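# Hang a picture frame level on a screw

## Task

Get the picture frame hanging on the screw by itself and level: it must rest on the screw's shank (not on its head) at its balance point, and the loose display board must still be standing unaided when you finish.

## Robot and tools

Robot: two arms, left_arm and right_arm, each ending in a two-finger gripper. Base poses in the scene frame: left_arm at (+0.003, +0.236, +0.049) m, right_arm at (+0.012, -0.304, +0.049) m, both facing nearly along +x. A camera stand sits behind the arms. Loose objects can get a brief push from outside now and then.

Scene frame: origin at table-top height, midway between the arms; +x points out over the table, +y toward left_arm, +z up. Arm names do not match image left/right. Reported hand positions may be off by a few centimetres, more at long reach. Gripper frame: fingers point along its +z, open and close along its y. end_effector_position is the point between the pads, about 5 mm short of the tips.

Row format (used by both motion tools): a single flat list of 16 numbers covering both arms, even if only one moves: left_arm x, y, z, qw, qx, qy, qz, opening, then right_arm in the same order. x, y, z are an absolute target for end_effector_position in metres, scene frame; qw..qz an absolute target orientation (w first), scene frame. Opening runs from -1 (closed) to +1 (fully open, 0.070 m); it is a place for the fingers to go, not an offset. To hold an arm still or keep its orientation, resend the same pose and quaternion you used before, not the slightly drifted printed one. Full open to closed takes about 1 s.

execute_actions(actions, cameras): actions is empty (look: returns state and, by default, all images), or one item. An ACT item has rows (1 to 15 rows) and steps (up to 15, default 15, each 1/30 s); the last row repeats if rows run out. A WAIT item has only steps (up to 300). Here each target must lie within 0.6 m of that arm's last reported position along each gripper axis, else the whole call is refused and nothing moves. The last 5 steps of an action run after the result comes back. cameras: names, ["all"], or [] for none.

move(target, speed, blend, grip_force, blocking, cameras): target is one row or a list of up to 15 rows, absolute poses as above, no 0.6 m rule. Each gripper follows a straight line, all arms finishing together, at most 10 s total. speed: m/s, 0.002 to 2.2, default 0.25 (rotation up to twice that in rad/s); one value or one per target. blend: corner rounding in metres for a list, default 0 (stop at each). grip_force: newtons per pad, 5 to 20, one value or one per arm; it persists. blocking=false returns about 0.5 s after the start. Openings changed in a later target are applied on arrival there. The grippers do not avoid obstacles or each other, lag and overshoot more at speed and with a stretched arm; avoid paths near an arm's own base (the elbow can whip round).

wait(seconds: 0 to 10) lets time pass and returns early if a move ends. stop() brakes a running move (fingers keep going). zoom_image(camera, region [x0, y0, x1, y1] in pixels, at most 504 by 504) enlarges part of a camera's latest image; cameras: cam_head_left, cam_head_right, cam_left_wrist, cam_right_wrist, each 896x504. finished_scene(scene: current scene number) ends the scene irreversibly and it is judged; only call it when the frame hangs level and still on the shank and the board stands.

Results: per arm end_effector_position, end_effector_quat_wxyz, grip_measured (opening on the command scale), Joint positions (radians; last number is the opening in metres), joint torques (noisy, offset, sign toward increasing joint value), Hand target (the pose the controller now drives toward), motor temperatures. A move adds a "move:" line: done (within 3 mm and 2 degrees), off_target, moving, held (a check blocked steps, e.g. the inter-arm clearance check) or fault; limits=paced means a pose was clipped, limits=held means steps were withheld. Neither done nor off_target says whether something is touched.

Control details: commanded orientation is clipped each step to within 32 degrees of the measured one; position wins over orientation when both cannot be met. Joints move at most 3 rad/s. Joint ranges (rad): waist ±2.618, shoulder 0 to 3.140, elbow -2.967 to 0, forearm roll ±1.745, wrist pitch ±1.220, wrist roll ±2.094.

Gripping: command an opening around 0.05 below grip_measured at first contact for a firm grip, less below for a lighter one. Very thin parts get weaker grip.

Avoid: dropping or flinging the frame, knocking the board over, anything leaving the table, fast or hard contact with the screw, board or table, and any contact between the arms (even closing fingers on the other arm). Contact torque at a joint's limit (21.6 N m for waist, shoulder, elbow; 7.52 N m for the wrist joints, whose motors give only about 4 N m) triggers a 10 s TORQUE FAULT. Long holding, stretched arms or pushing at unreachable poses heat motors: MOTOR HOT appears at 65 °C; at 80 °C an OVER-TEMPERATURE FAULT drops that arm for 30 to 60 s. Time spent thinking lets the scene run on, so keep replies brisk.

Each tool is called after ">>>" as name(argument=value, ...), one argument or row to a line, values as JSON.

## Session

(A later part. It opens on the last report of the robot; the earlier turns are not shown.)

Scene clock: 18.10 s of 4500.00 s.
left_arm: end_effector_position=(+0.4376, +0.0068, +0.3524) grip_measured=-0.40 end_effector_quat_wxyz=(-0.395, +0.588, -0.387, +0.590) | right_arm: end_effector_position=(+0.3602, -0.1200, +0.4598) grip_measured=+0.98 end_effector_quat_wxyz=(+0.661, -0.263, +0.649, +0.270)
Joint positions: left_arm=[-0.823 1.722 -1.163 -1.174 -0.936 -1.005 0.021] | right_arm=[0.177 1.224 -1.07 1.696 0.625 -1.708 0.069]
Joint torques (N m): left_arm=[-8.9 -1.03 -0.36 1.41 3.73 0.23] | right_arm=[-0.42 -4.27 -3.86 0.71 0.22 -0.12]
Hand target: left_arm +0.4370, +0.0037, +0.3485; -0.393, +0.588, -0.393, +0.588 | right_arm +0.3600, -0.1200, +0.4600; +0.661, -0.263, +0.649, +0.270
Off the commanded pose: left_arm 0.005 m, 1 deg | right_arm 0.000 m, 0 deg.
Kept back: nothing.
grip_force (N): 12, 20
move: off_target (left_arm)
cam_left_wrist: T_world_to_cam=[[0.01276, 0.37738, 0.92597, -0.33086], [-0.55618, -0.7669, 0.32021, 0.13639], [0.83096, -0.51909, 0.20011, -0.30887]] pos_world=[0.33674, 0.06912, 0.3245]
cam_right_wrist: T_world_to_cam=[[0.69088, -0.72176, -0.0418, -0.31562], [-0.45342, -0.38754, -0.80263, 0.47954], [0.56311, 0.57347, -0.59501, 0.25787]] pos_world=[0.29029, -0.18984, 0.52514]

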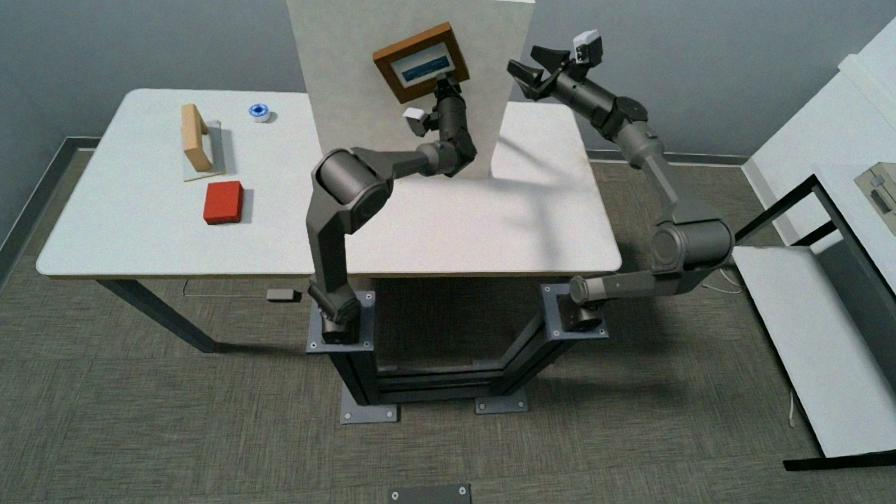

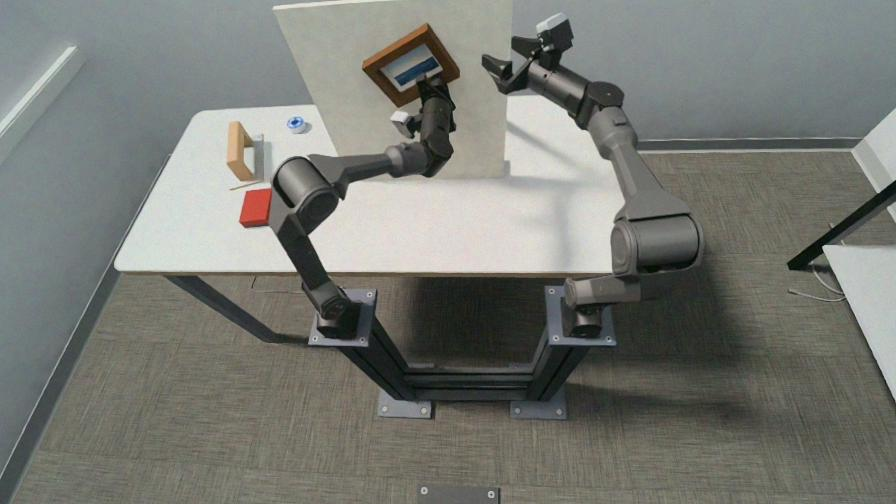

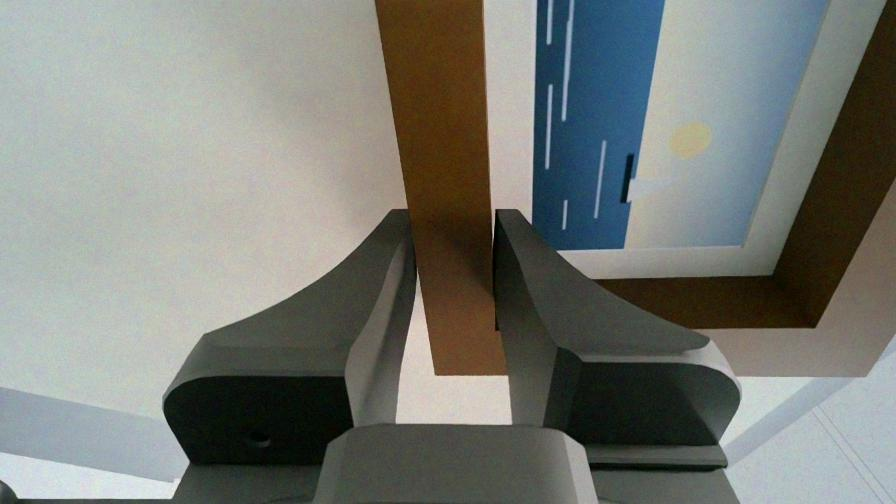

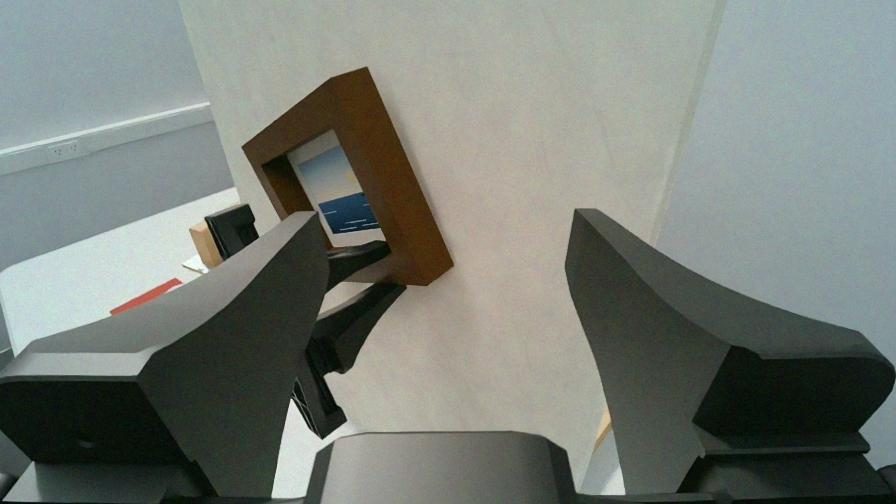

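>>> move(
  target=[
    [0.437,0.0120,0.3452,0.3928,-0.5879,0.3928,-0.5879,-0.5,0.36,-0.12,0.46,0.661,-0.263,0.649,0.27,1],
  ],
  speed=0.03,
  cameras=["cam_right_wrist","cam_left_wrist","cam_head_right"],
)

>>> zoom_image(
  camera="cam_right_wrist",
  region=[190, 60, 470, 340],
)

>>> zoom_image(
  camera="cam_head_right",
  region=[340, 10, 480, 150],
)

Scene clock: 19.13 s of 4500.00 s.
left_arm: end_effector_position=(+0.4370, +0.0120, +0.3452) grip_measured=-0.44 end_effector_quat_wxyz=(-0.395, +0.587, -0.393, +0.588) | right_arm: end_effector_position=(+0.3602, -0.1200, +0.4598) grip_measured=+0.98 end_effector_quat_wxyz=(+0.661, -0.263, +0.649, +0.270)
Joint positions: left_arm=[-0.81 1.713 -1.125 -1.145 -0.928 -1.035 0.02] | right_arm=[0.177 1.224 -1.07 1.696 0.625 -1.708 0.069]
Joint torques (N m): left_arm=[-9.81 -0.65 0.93 0.31 4.91 0.08] | right_arm=[-0.44 -4.3 -3.85 0.71 0.21 -0.12]
Hand target: left_arm +0.4370, +0.0120, +0.3452; -0.393, +0.588, -0.393, +0.588 | right_arm +0.3600, -0.1200, +0.4600; +0.661, -0.263, +0.649, +0.270
Off the commanded pose: left_arm 0.000 m, 0 deg | right_arm 0.000 m, 0 deg.
Kept back: nothing.
grip_force (N): 12, 20
move: done
cam_left_wrist: T_world_to_cam=[[0.0204, 0.37009, 0.92877, -0.33042], [-0.55941, -0.76571, 0.3174, 0.14474], [0.82864, -0.52604, 0.19141, -0.30016]] pos_world=[0.33643, 0.07522, 0.31839]
cam_right_wrist: T_world_to_cam=[[0.69088, -0.72176, -0.0418, -0.31562], [-0.45342, -0.38754, -0.80263, 0.47954], [0.56311, 0.57347, -0.59501, 0.25787]] pos_world=[0.29029, -0.18984, 0.52514]
Images, in order (width x height): cam_head_right 896x504, cam_left_wrist 896x504, cam_right_wrist 896x504.

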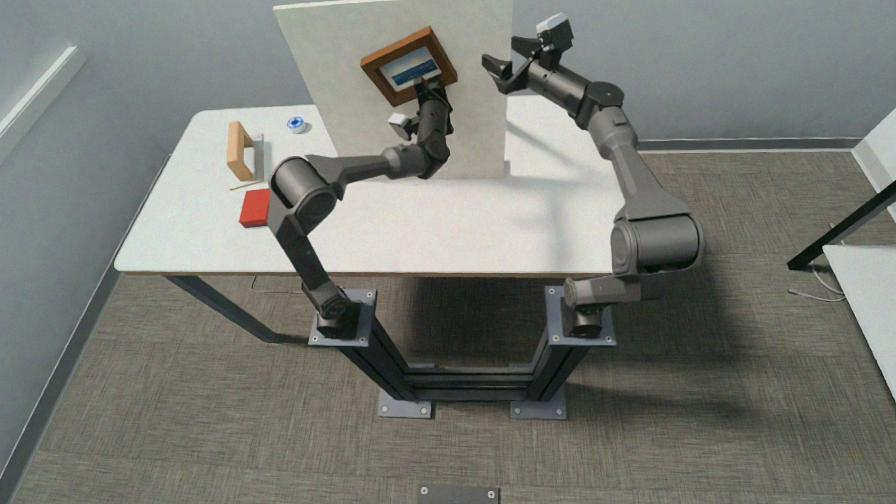

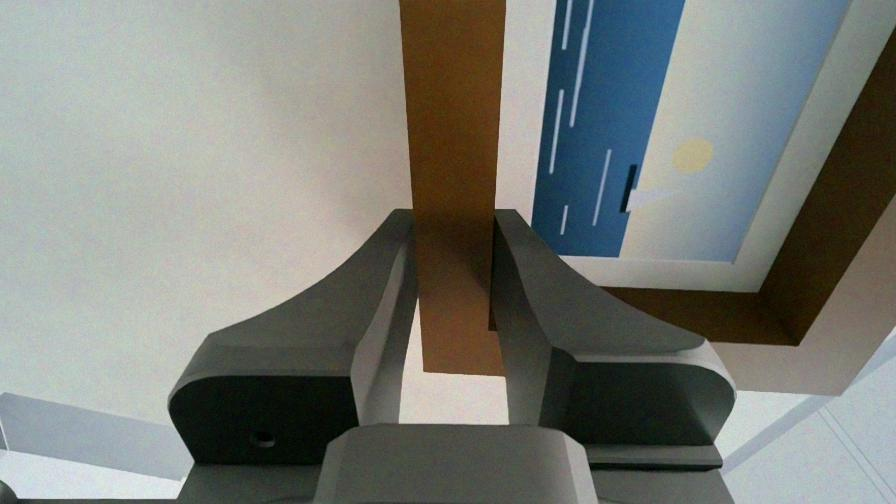

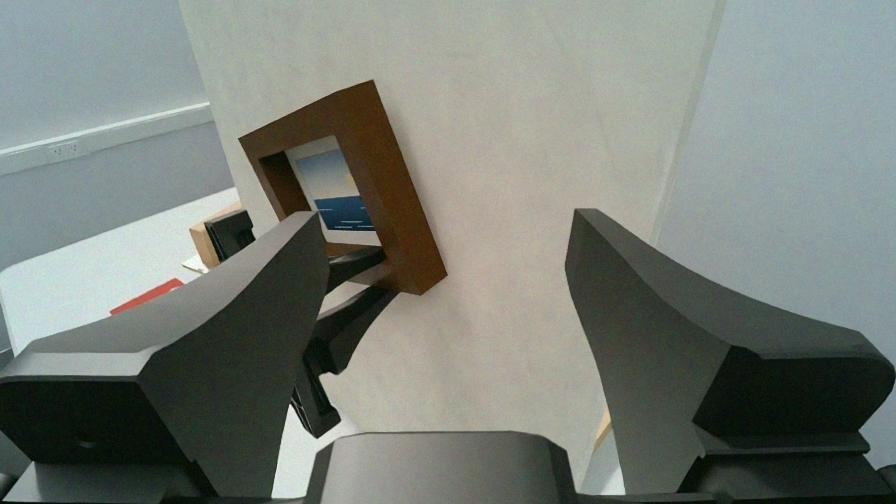

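Scaled by 1.800 from the camera's image (finer frame: 1280x720).

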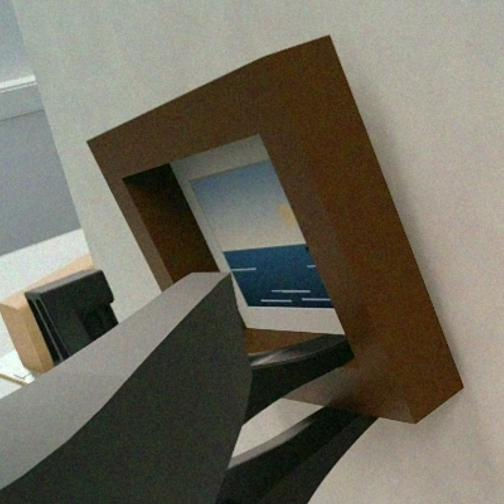

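Scaled by 3.600 from the camera's image (finer frame: 1280x720).

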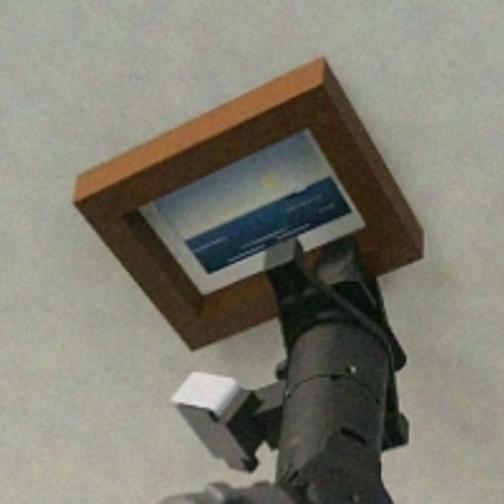

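>>> move(
  target=[
    [0.437,0.0160,0.3435,0.3928,-0.5879,0.3928,-0.5879,-0.5,0.33,-0.10,0.52,0.532,-0.04,0.838,0.117,1],
    [0.437,0.0160,0.3435,0.3928,-0.5879,0.3928,-0.5879,-0.5,0.415,0.04,0.525,0.532,-0.04,0.838,0.117,1],
  ],
  speed=[0.2,0.12],
  blend=0.005,
  cameras=["cam_right_wrist","cam_left_wrist","cam_head_right"],
)

>>> zoom_image(
  camera="cam_right_wrist",
  region=[300, 200, 620, 400],
)

Scene clock: 23.53 s of 4500.00 s.
left_arm: end_effector_position=(+0.4369, +0.0153, +0.3424) grip_measured=-0.44 end_effector_quat_wxyz=(-0.392, +0.588, -0.394, +0.587) | right_arm: end_effector_position=(+0.4145, +0.0404, +0.5241) grip_measured=+0.98 end_effector_quat_wxyz=(+0.581, -0.055, +0.797, +0.154)
Joint positions: left_arm=[-0.801 1.706 -1.108 -1.134 -0.919 -1.05 0.02] | right_arm=[0.965 2.108 -2.797 -0.637 1.195 0.648 0.069]
Joint torques (N m): left_arm=[2.53 -7.74 -2.67 0.11 -1.4 -0.29] | right_arm=[-0.45 -9.4 -2.94 -0.62 -0.57 -0.02]
Hand target: left_arm +0.4370, +0.0160, +0.3435; -0.393, +0.588, -0.393, +0.588 | right_arm +0.4147, +0.0396, +0.5244; +0.581, -0.054, +0.797, +0.154
Off the commanded pose: left_arm 0.001 m, 0 deg | right_arm 0.001 m, 9 deg.
elbow stopped short (right arm): the move would have taken joint 3 (elbow) straighter than the controller allows.
Kept back: nothing.
grip_force (N): 12, 20
move: off_target (right_arm)
cam_left_wrist: T_world_to_cam=[[0.02621, 0.37079, 0.92835, -0.33149], [-0.56062, -0.76343, 0.32075, 0.1474], [0.82766, -0.52886, 0.18787, -0.29615]] pos_world=[0.33643, 0.07882, 0.3161]
cam_right_wrist: T_world_to_cam=[[0.24517, -0.94521, -0.21555, 0.05022], [-0.81707, -0.08179, -0.57071, 0.63483], [0.52181, 0.31604, -0.79236, 0.30457]] pos_world=[0.34746, 0.00314, 0.61446]
Images, in order (width x height): cam_head_right 896x504, cam_left_wrist 896x504, cam_right_wrist 896x504.

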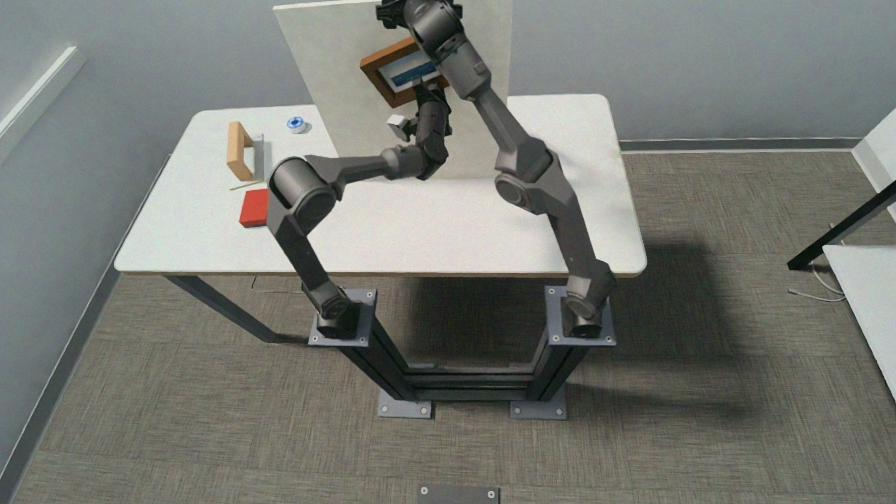

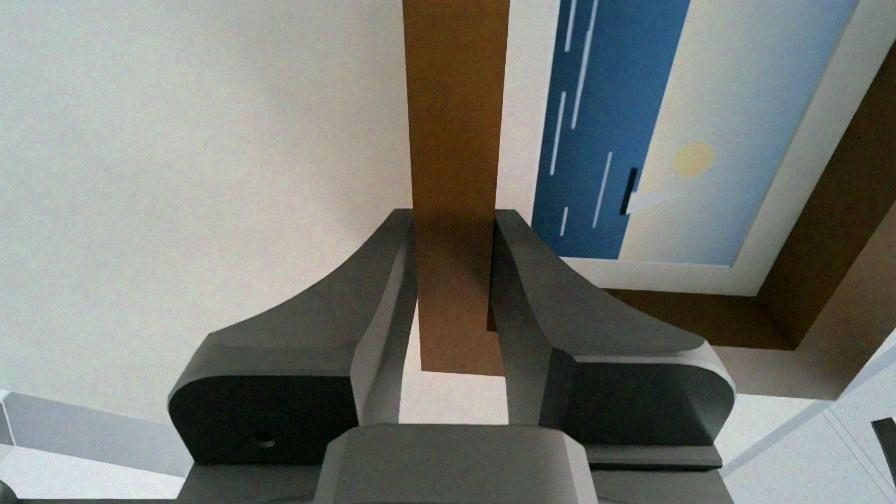

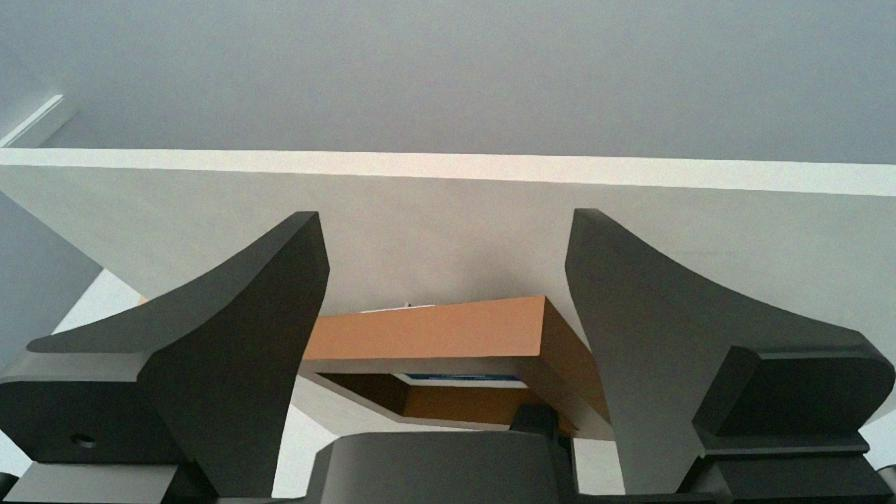

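Scaled by 1.575 from the camera's image (finer frame: 1280x720).

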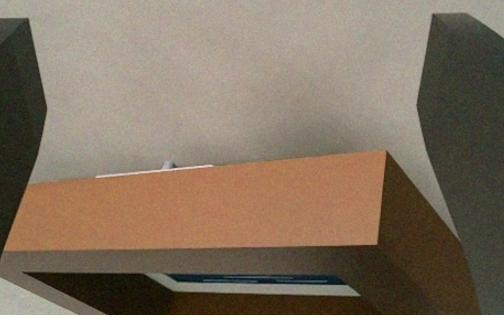

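>>> zoom_image(
  camera="cam_right_wrist",
  region=[350, 285, 450, 325],
)

>>> zoom_image(
  camera="cam_right_wrist",
  region=[384, 294, 434, 319],
)

Scaled by 5.040 from the camera's image (finer frame: 1280x720).

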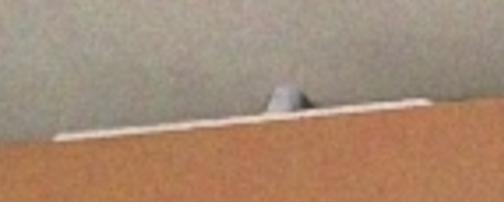

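Scaled by 10.080 from the camera's image (finer frame: 1280x720).

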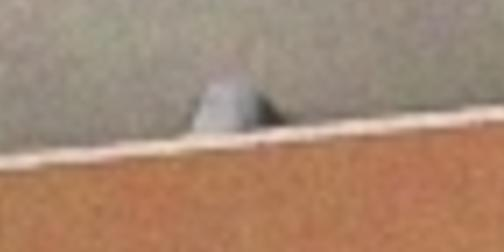

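>>> move(
  target=[
    [0.437,0.0172,0.3475,0.3928,-0.5879,0.3928,-0.5879,-0.55,0.415,0.04,0.525,0.581,-0.055,0.797,0.154,1],
    [0.437,0.0057,0.3530,0.3928,-0.5879,0.3928,-0.5879,-0.55,0.415,0.04,0.525,0.581,-0.055,0.797,0.154,1],
  ],
  speed=0.03,
  grip_force=20,
  cameras=["cam_right_wrist","cam_left_wrist","cam_head_right"],
)

>>> zoom_image(
  camera="cam_right_wrist",
  region=[350, 275, 450, 325],
)

Scene clock: 25.70 s of 4500.00 s.
left_arm: end_effector_position=(+0.4370, +0.0057, +0.3535) grip_measured=-0.44 end_effector_quat_wxyz=(-0.393, +0.588, -0.393, +0.588) | right_arm: end_effector_position=(+0.4149, +0.0398, +0.5249) grip_measured=+0.98 end_effector_quat_wxyz=(+0.582, -0.055, +0.797, +0.155)
Joint positions: left_arm=[-0.823 1.715 -1.166 -1.182 -0.92 -0.988 0.019] | right_arm=[0.963 2.107 -2.797 -0.636 1.193 0.647 0.069]
Joint torques (N m): left_arm=[0.04 -6.53 -3.32 1.12 -1.04 0.07] | right_arm=[-0.12 -9.39 -2.77 -0.44 -0.83 -0.14]
Hand target: left_arm +0.4370, +0.0057, +0.3530; -0.393, +0.588, -0.393, +0.588 | right_arm +0.4149, +0.0399, +0.5249; +0.582, -0.055, +0.797, +0.155
Off the commanded pose: left_arm 0.001 m, 0 deg | right_arm 0.000 m, 0 deg.
elbow stopped short (right arm): the move would have taken joint 3 (elbow) straighter than the controller allows.
Kept back: nothing.
move: done
cam_left_wrist: T_world_to_cam=[[0.02298, 0.37283, 0.92761, -0.33652], [-0.56034, -0.76362, 0.3208, 0.13647], [0.82795, -0.52715, 0.19136, -0.30476]] pos_world=[0.33653, 0.06902, 0.3267]
cam_right_wrist: T_world_to_cam=[[0.24552, -0.945, -0.21611, 0.04987], [-0.81598, -0.08111, -0.57236, 0.63592], [0.52335, 0.31686, -0.79102, 0.3038]] pos_world=[0.34767, 0.00244, 0.61506]
Images, in order (width x height): cam_head_right 896x504, cam_left_wrist 896x504, cam_right_wrist 896x504.

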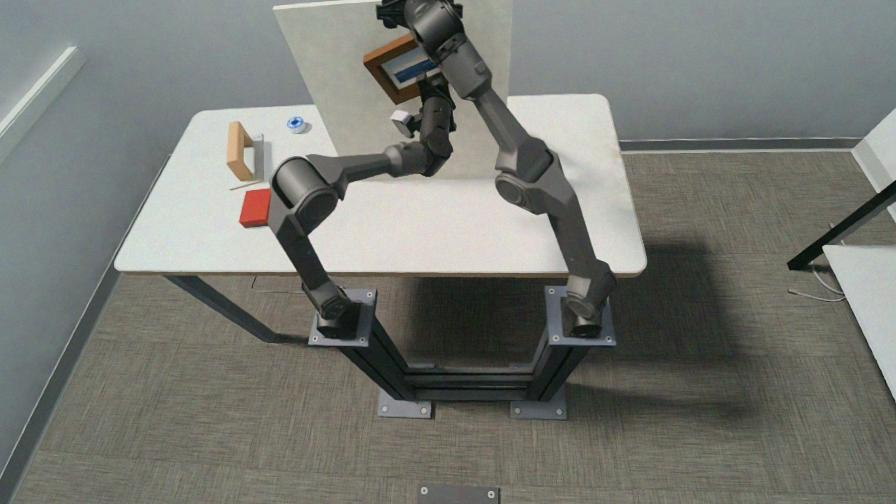

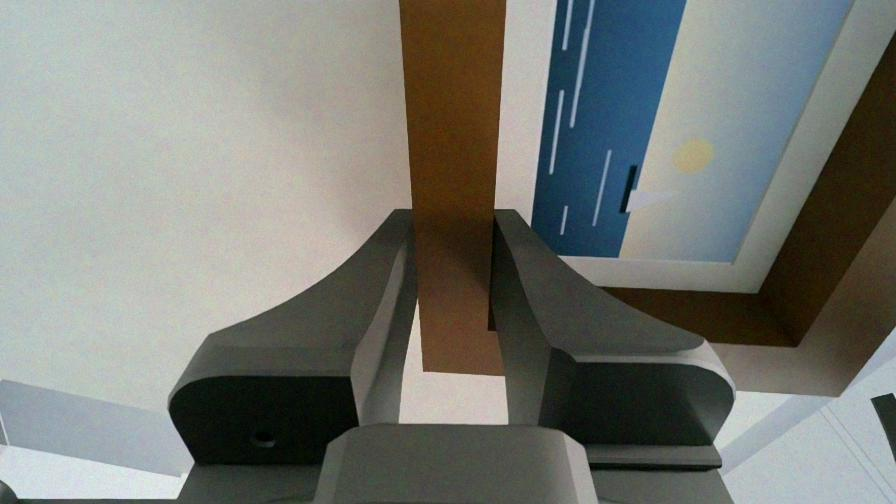

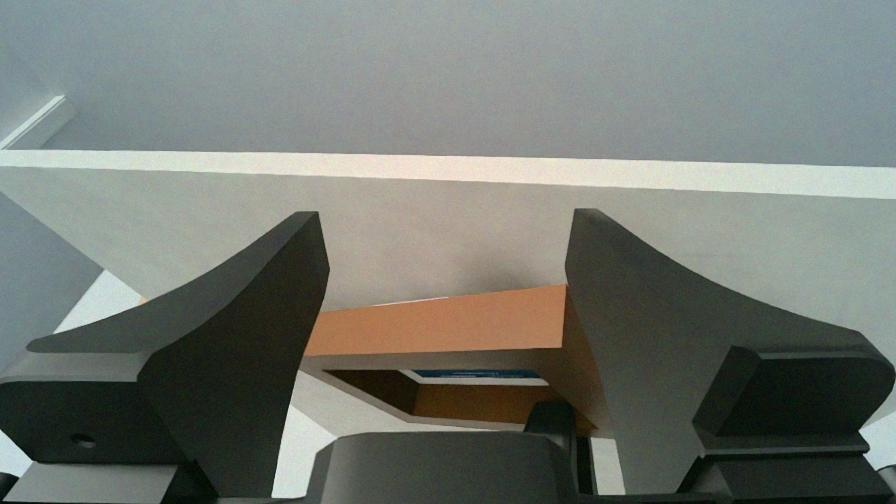

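Scaled by 5.040 from the camera's image (finer frame: 1280x720).

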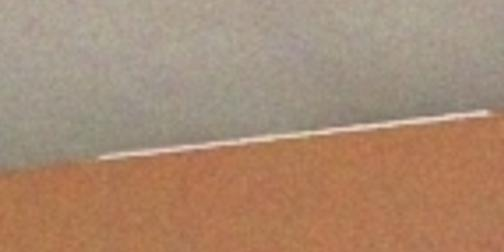

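>>> move(
  target=[
    [0.437,0.0043,0.3487,0.3928,-0.5879,0.3928,-0.5879,-0.5,0.415,0.04,0.525,0.581,-0.055,0.797,0.154,1],
    [0.437,0.0041,0.3479,0.3928,-0.5879,0.3928,-0.5879,-0.5,0.415,0.04,0.525,0.581,-0.055,0.797,0.154,1],
    [0.437,0.0041,0.3479,0.3928,-0.5879,0.3928,-0.5879,-0.40,0.415,0.04,0.525,0.581,-0.055,0.797,0.154,1],
    [0.437,0.0041,0.3479,0.3928,-0.5879,0.3928,-0.5879,-0.32,0.415,0.04,0.525,0.581,-0.055,0.797,0.154,1],
  ],
  speed=0.02,
  cameras=["cam_right_wrist","cam_left_wrist","cam_head_right"],
)

>>> zoom_image(
  camera="cam_right_wrist",
  region=[350, 275, 450, 325],
)

Scene clock: 28.17 s of 4500.00 s.
left_arm: end_effector_position=(+0.4370, +0.0042, +0.3478) grip_measured=-0.32 end_effector_quat_wxyz=(-0.393, +0.588, -0.393, +0.588) | right_arm: end_effector_position=(+0.4149, +0.0398, +0.5249) grip_measured=+0.98 end_effector_quat_wxyz=(+0.582, -0.055, +0.797, +0.155)
Joint positions: left_arm=[-0.826 1.726 -1.158 -1.172 -0.932 -1.008 0.024] | right_arm=[0.963 2.107 -2.797 -0.636 1.193 0.647 0.069]
Joint torques (N m): left_arm=[-0.44 -8.39 -3.53 0.68 -0.93 0.03] | right_arm=[0.59 -9.26 -2.83 -0.44 -0.81 -0.14]
Hand target: left_arm +0.4370, +0.0041, +0.3479; -0.393, +0.588, -0.393, +0.588 | right_arm +0.4149, +0.0399, +0.5249; +0.582, -0.055, +0.797, +0.155
Off the commanded pose: left_arm 0.000 m, 0 deg | right_arm 0.000 m, 0 deg.
elbow stopped short (right arm): the move would have taken joint 3 (elbow) straighter than the controller allows.
Kept back: nothing.
move: done
cam_left_wrist: T_world_to_cam=[[0.02313, 0.3725, 0.92774, -0.33079], [-0.55957, -0.76419, 0.32078, 0.13678], [0.82846, -0.52656, 0.19077, -0.30447]] pos_world=[0.33643, 0.06742, 0.3211]
cam_right_wrist: T_world_to_cam=[[0.24552, -0.945, -0.21611, 0.04987], [-0.81598, -0.08111, -0.57236, 0.63592], [0.52335, 0.31686, -0.79102, 0.3038]] pos_world=[0.34767, 0.00244, 0.61506]
Images, in order (width x height): cam_head_right 896x504, cam_left_wrist 896x504, cam_right_wrist 896x504.

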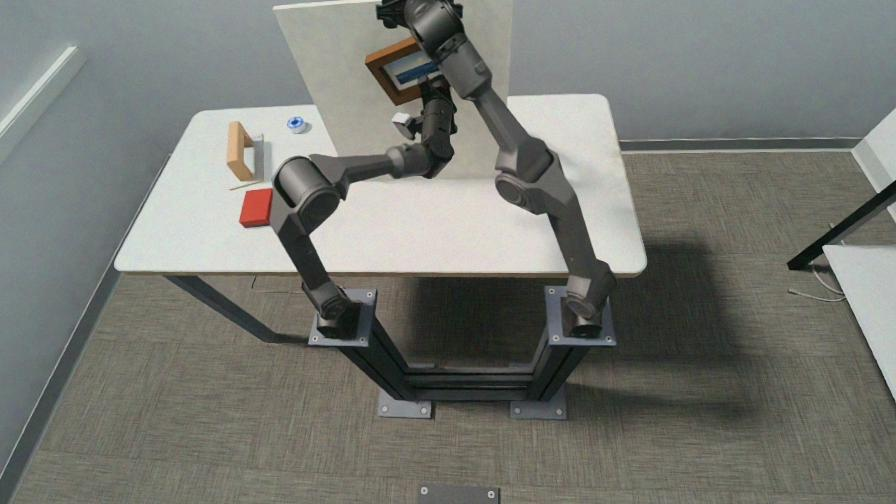

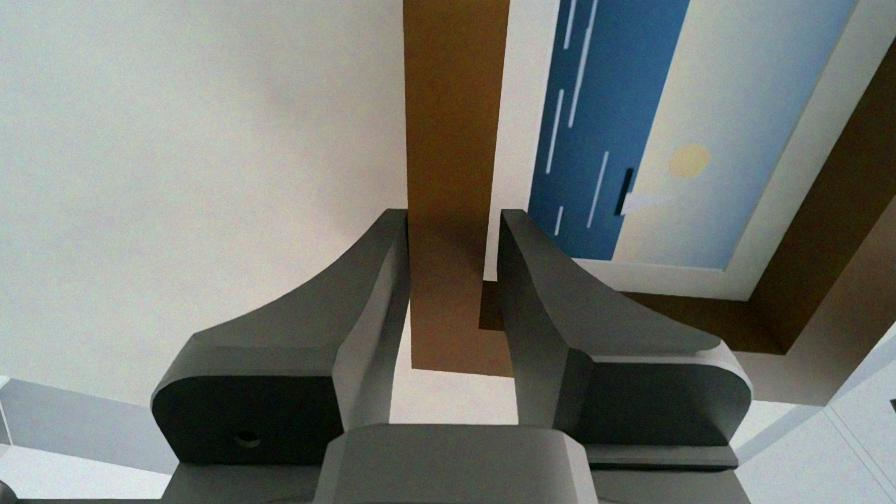

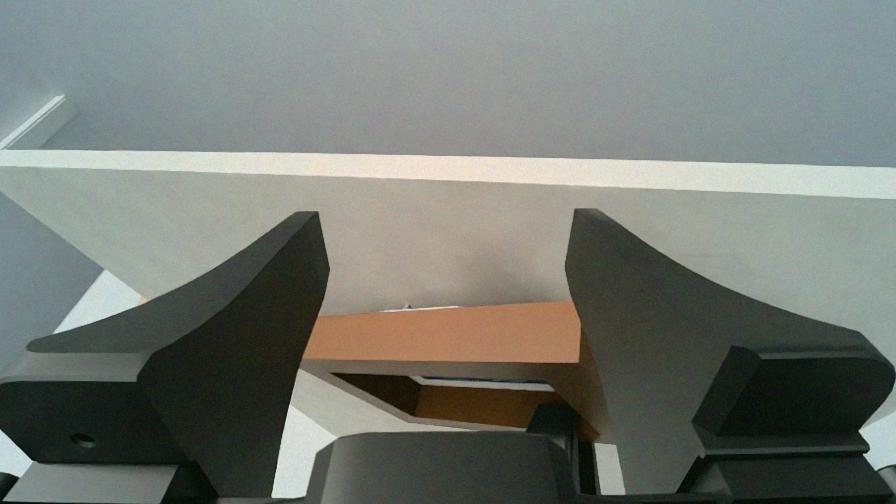

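Scaled by 5.040 from the camera's image (finer frame: 1280x720).

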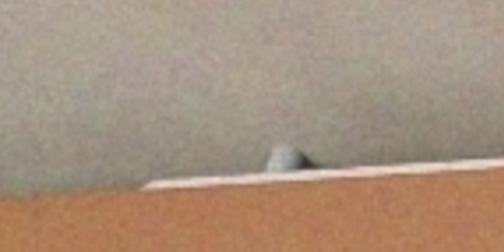

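>>> move(
  target=[
    [0.437,0.0041,0.3479,0.3928,-0.5879,0.3928,-0.5879,-0.2,0.415,0.04,0.525,0.581,-0.055,0.797,0.154,1],
    [0.437,0.0163,0.3370,0.4305,-0.5610,0.4305,-0.5610,-0.2,0.415,0.04,0.525,0.581,-0.055,0.797,0.154,1],
    [0.437,0.0289,0.3283,0.4639,-0.5337,0.4639,-0.5337,-0.2,0.415,0.04,0.525,0.581,-0.055,0.797,0.154,1],
  ],
  speed=0.025,
  blend=[0,0.002,0],
  cameras=["cam_right_wrist","cam_left_wrist","cam_head_right"],
)

>>> zoom_image(
  camera="cam_right_wrist",
  region=[350, 275, 450, 325],
)

Scene clock: 34.73 s of 4500.00 s.
left_arm: end_effector_position=(+0.4370, +0.0289, +0.3286) grip_measured=-0.20 end_effector_quat_wxyz=(-0.464, +0.534, -0.463, +0.534) | right_arm: end_effector_position=(+0.4149, +0.0398, +0.5249) grip_measured=+0.98 end_effector_quat_wxyz=(+0.582, -0.055, +0.797, +0.155)
Joint positions: left_arm=[-0.77 1.699 -1.035 -1.063 -0.93 -0.889 0.028] | right_arm=[0.963 2.107 -2.797 -0.636 1.193 0.647 0.069]
Joint torques (N m): left_arm=[0.64 -8.21 -2.65 0.69 -1.19 0.04] | right_arm=[0.65 -8.87 -3.01 -0.45 -0.68 -0.12]
Hand target: left_arm +0.4370, +0.0289, +0.3283; -0.464, +0.534, -0.464, +0.534 | right_arm +0.4149, +0.0399, +0.5249; +0.582, -0.055, +0.797, +0.155
Off the commanded pose: left_arm 0.000 m, 0 deg | right_arm 0.000 m, 0 deg.
elbow stopped short (right arm): the move would have taken joint 3 (elbow) straighter than the controller allows.
Kept back: nothing.
move: done
cam_left_wrist: T_world_to_cam=[[0.02254, 0.12923, 0.99136, -0.33574], [-0.55985, -0.81992, 0.11961, 0.22965], [0.82829, -0.55771, 0.05387, -0.24182]] pos_world=[0.33643, 0.09682, 0.3184]
cam_right_wrist: T_world_to_cam=[[0.24552, -0.945, -0.21611, 0.04987], [-0.81598, -0.08111, -0.57236, 0.63592], [0.52335, 0.31686, -0.79102, 0.3038]] pos_world=[0.34767, 0.00244, 0.61506]
Images, in order (width x height): cam_head_right 896x504, cam_left_wrist 896x504, cam_right_wrist 896x504.

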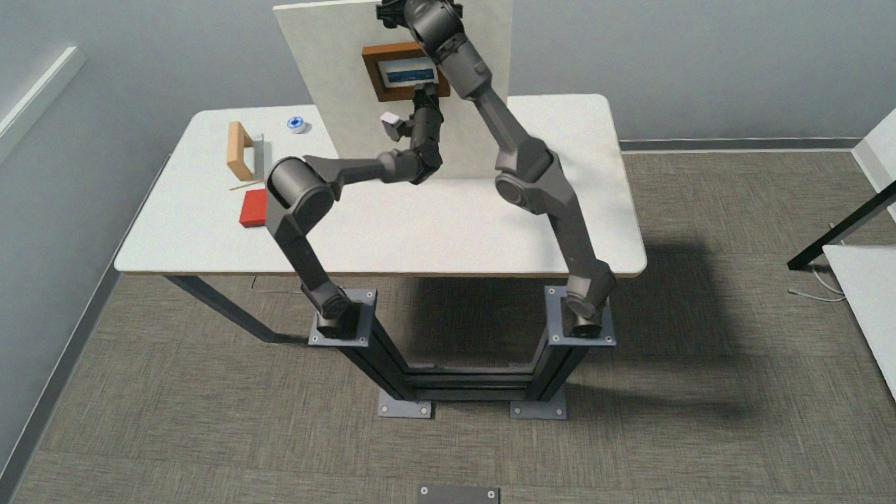

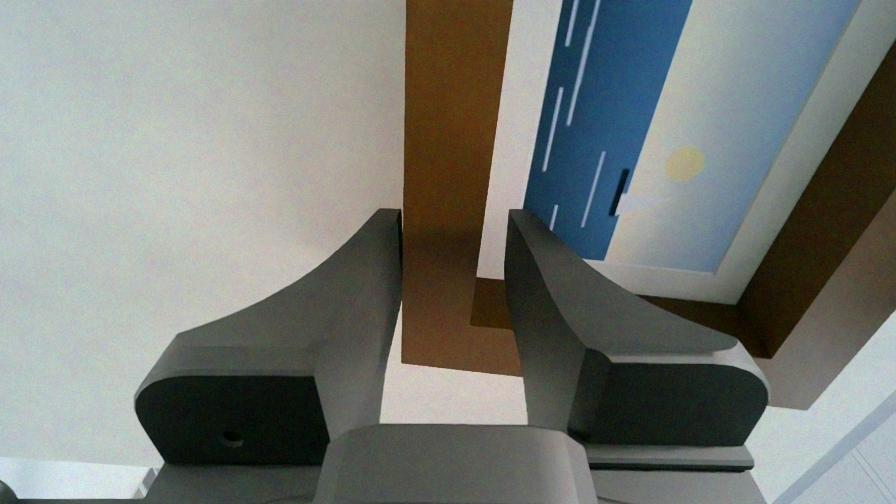

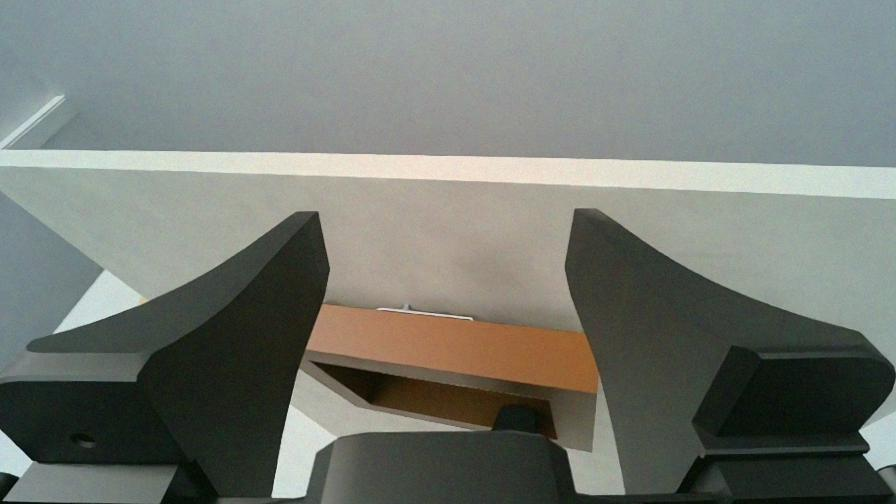

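Scaled by 5.040 from the camera's image (finer frame: 1280x720).

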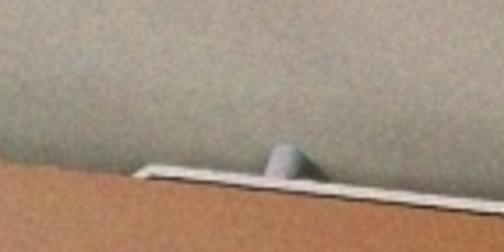

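>>> move(
  target=[
    [0.437,0.0330,0.3255,0.4784,-0.5206,0.4784,-0.5206,-0.2,0.415,0.04,0.525,0.581,-0.055,0.797,0.154,1],
    [0.437,0.0330,0.3255,0.4784,-0.5206,0.4784,-0.5206,-0.05,0.415,0.04,0.525,0.581,-0.055,0.797,0.154,1],
    [0.437,0.0330,0.3255,0.4784,-0.5206,0.4784,-0.5206,0.12,0.415,0.04,0.525,0.581,-0.055,0.797,0.154,1],
  ],
  speed=0.025,
  cameras=["all"],
)

>>> zoom_image(
  camera="cam_head_left",
  region=[355, 20, 475, 120],
)

>>> zoom_image(
  camera="cam_head_right",
  region=[345, 20, 465, 120],
)

Scene clock: 37.77 s of 4500.00 s.
left_arm: end_effector_position=(+0.4370, +0.0332, +0.3258) grip_measured=+0.12 end_effector_quat_wxyz=(-0.479, +0.521, -0.478, +0.521) | right_arm: end_effector_position=(+0.4149, +0.0398, +0.5249) grip_measured=+0.98 end_effector_quat_wxyz=(+0.582, -0.055, +0.797, +0.155)
Joint positions: left_arm=[-0.76 1.694 -1.016 -1.045 -0.929 -0.854 0.039] | right_arm=[0.963 2.107 -2.797 -0.636 1.193 0.647 0.069]
Joint torques (N m): left_arm=[-0.65 -6.05 -2.08 0.39 -0.96 -0.12] | right_arm=[0.62 -8.71 -3.07 -0.45 -0.63 -0.13]
Hand target: left_arm +0.4370, +0.0330, +0.3255; -0.478, +0.521, -0.478, +0.521 | right_arm +0.4149, +0.0399, +0.5249; +0.582, -0.055, +0.797, +0.155
Off the commanded pose: left_arm 0.000 m, 0 deg | right_arm 0.000 m, 0 deg.
elbow stopped short (right arm): the move would have taken joint 3 (elbow) straighter than the controller allows.
Kept back: nothing.
move: done
cam_left_wrist: T_world_to_cam=[[0.02269, 0.07326, 0.99706, -0.33369], [-0.55988, -0.82532, 0.07338, 0.2487], [0.82826, -0.5599, 0.0223, -0.22893]] pos_world=[0.33643, 0.10153, 0.31955]
cam_right_wrist: T_world_to_cam=[[0.24552, -0.945, -0.21611, 0.04987], [-0.81598, -0.08111, -0.57236, 0.63592], [0.52335, 0.31686, -0.79102, 0.3038]] pos_world=[0.34767, 0.00244, 0.61506]

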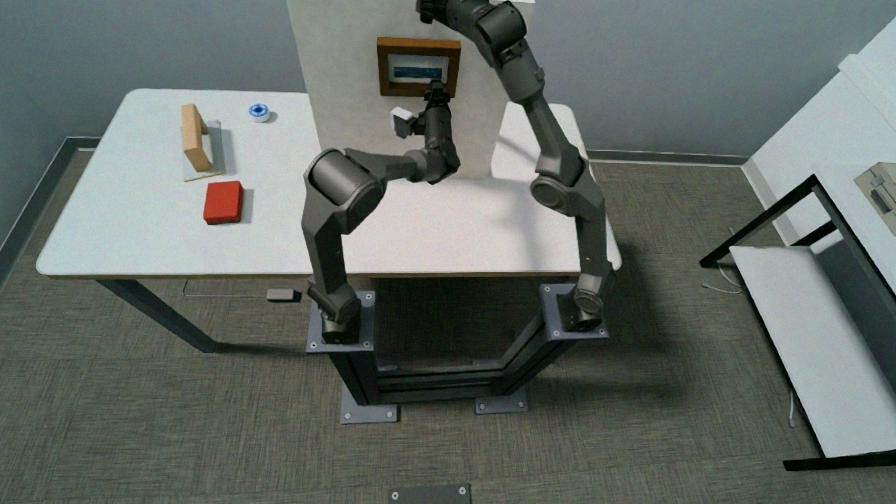

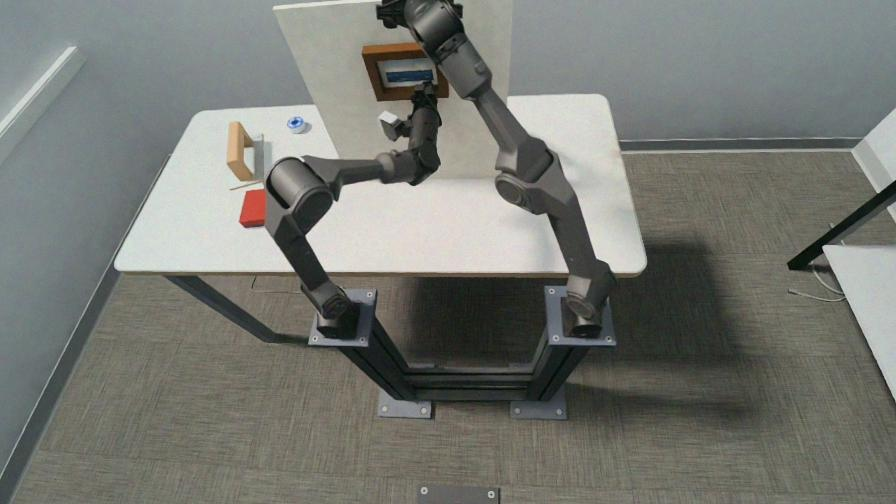

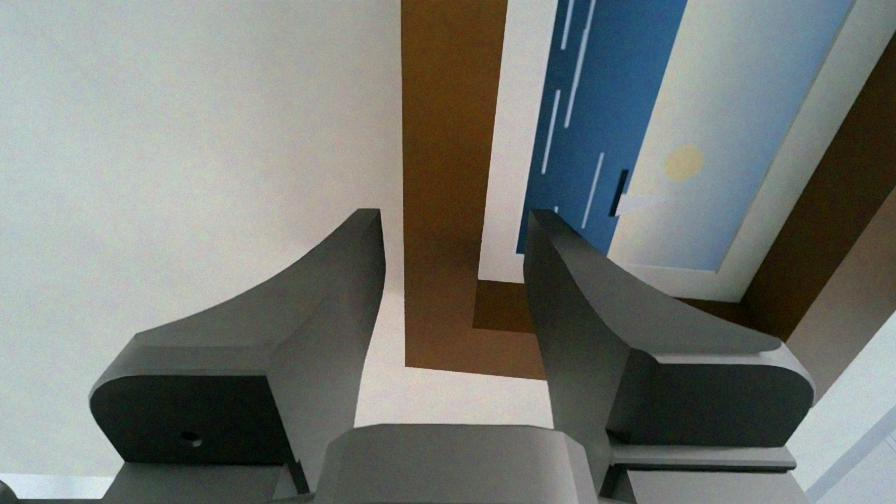

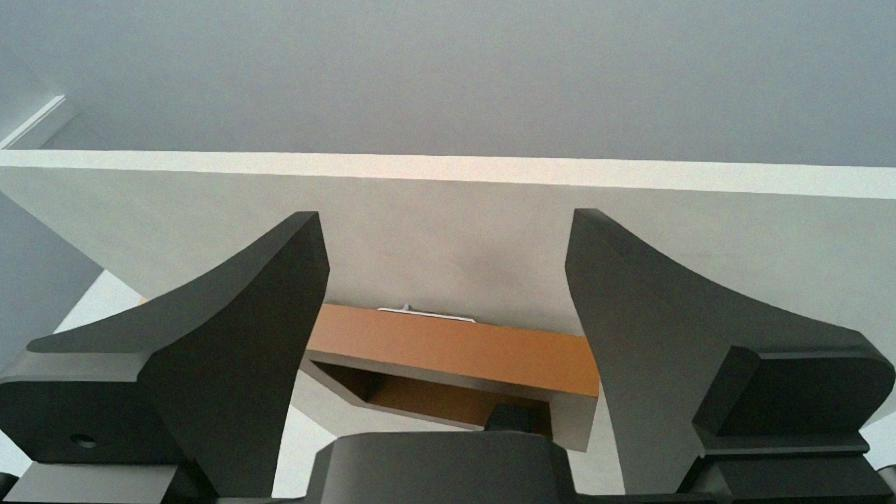

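Scaled by 4.200 from the camera's image (finer frame: 1280x720).

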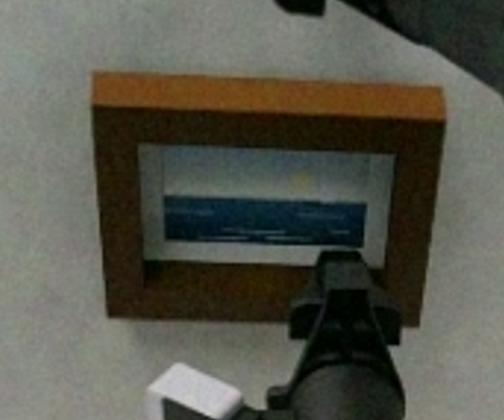

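Scaled by 4.200 from the camera's image (finer frame: 1280x720).

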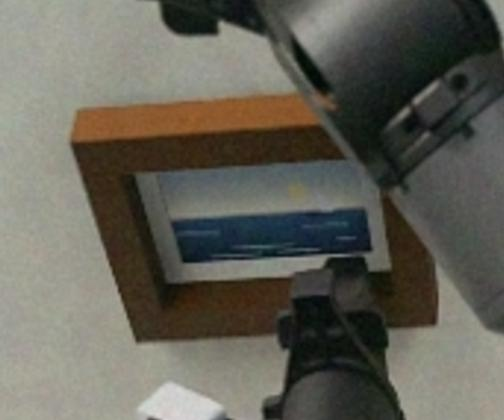

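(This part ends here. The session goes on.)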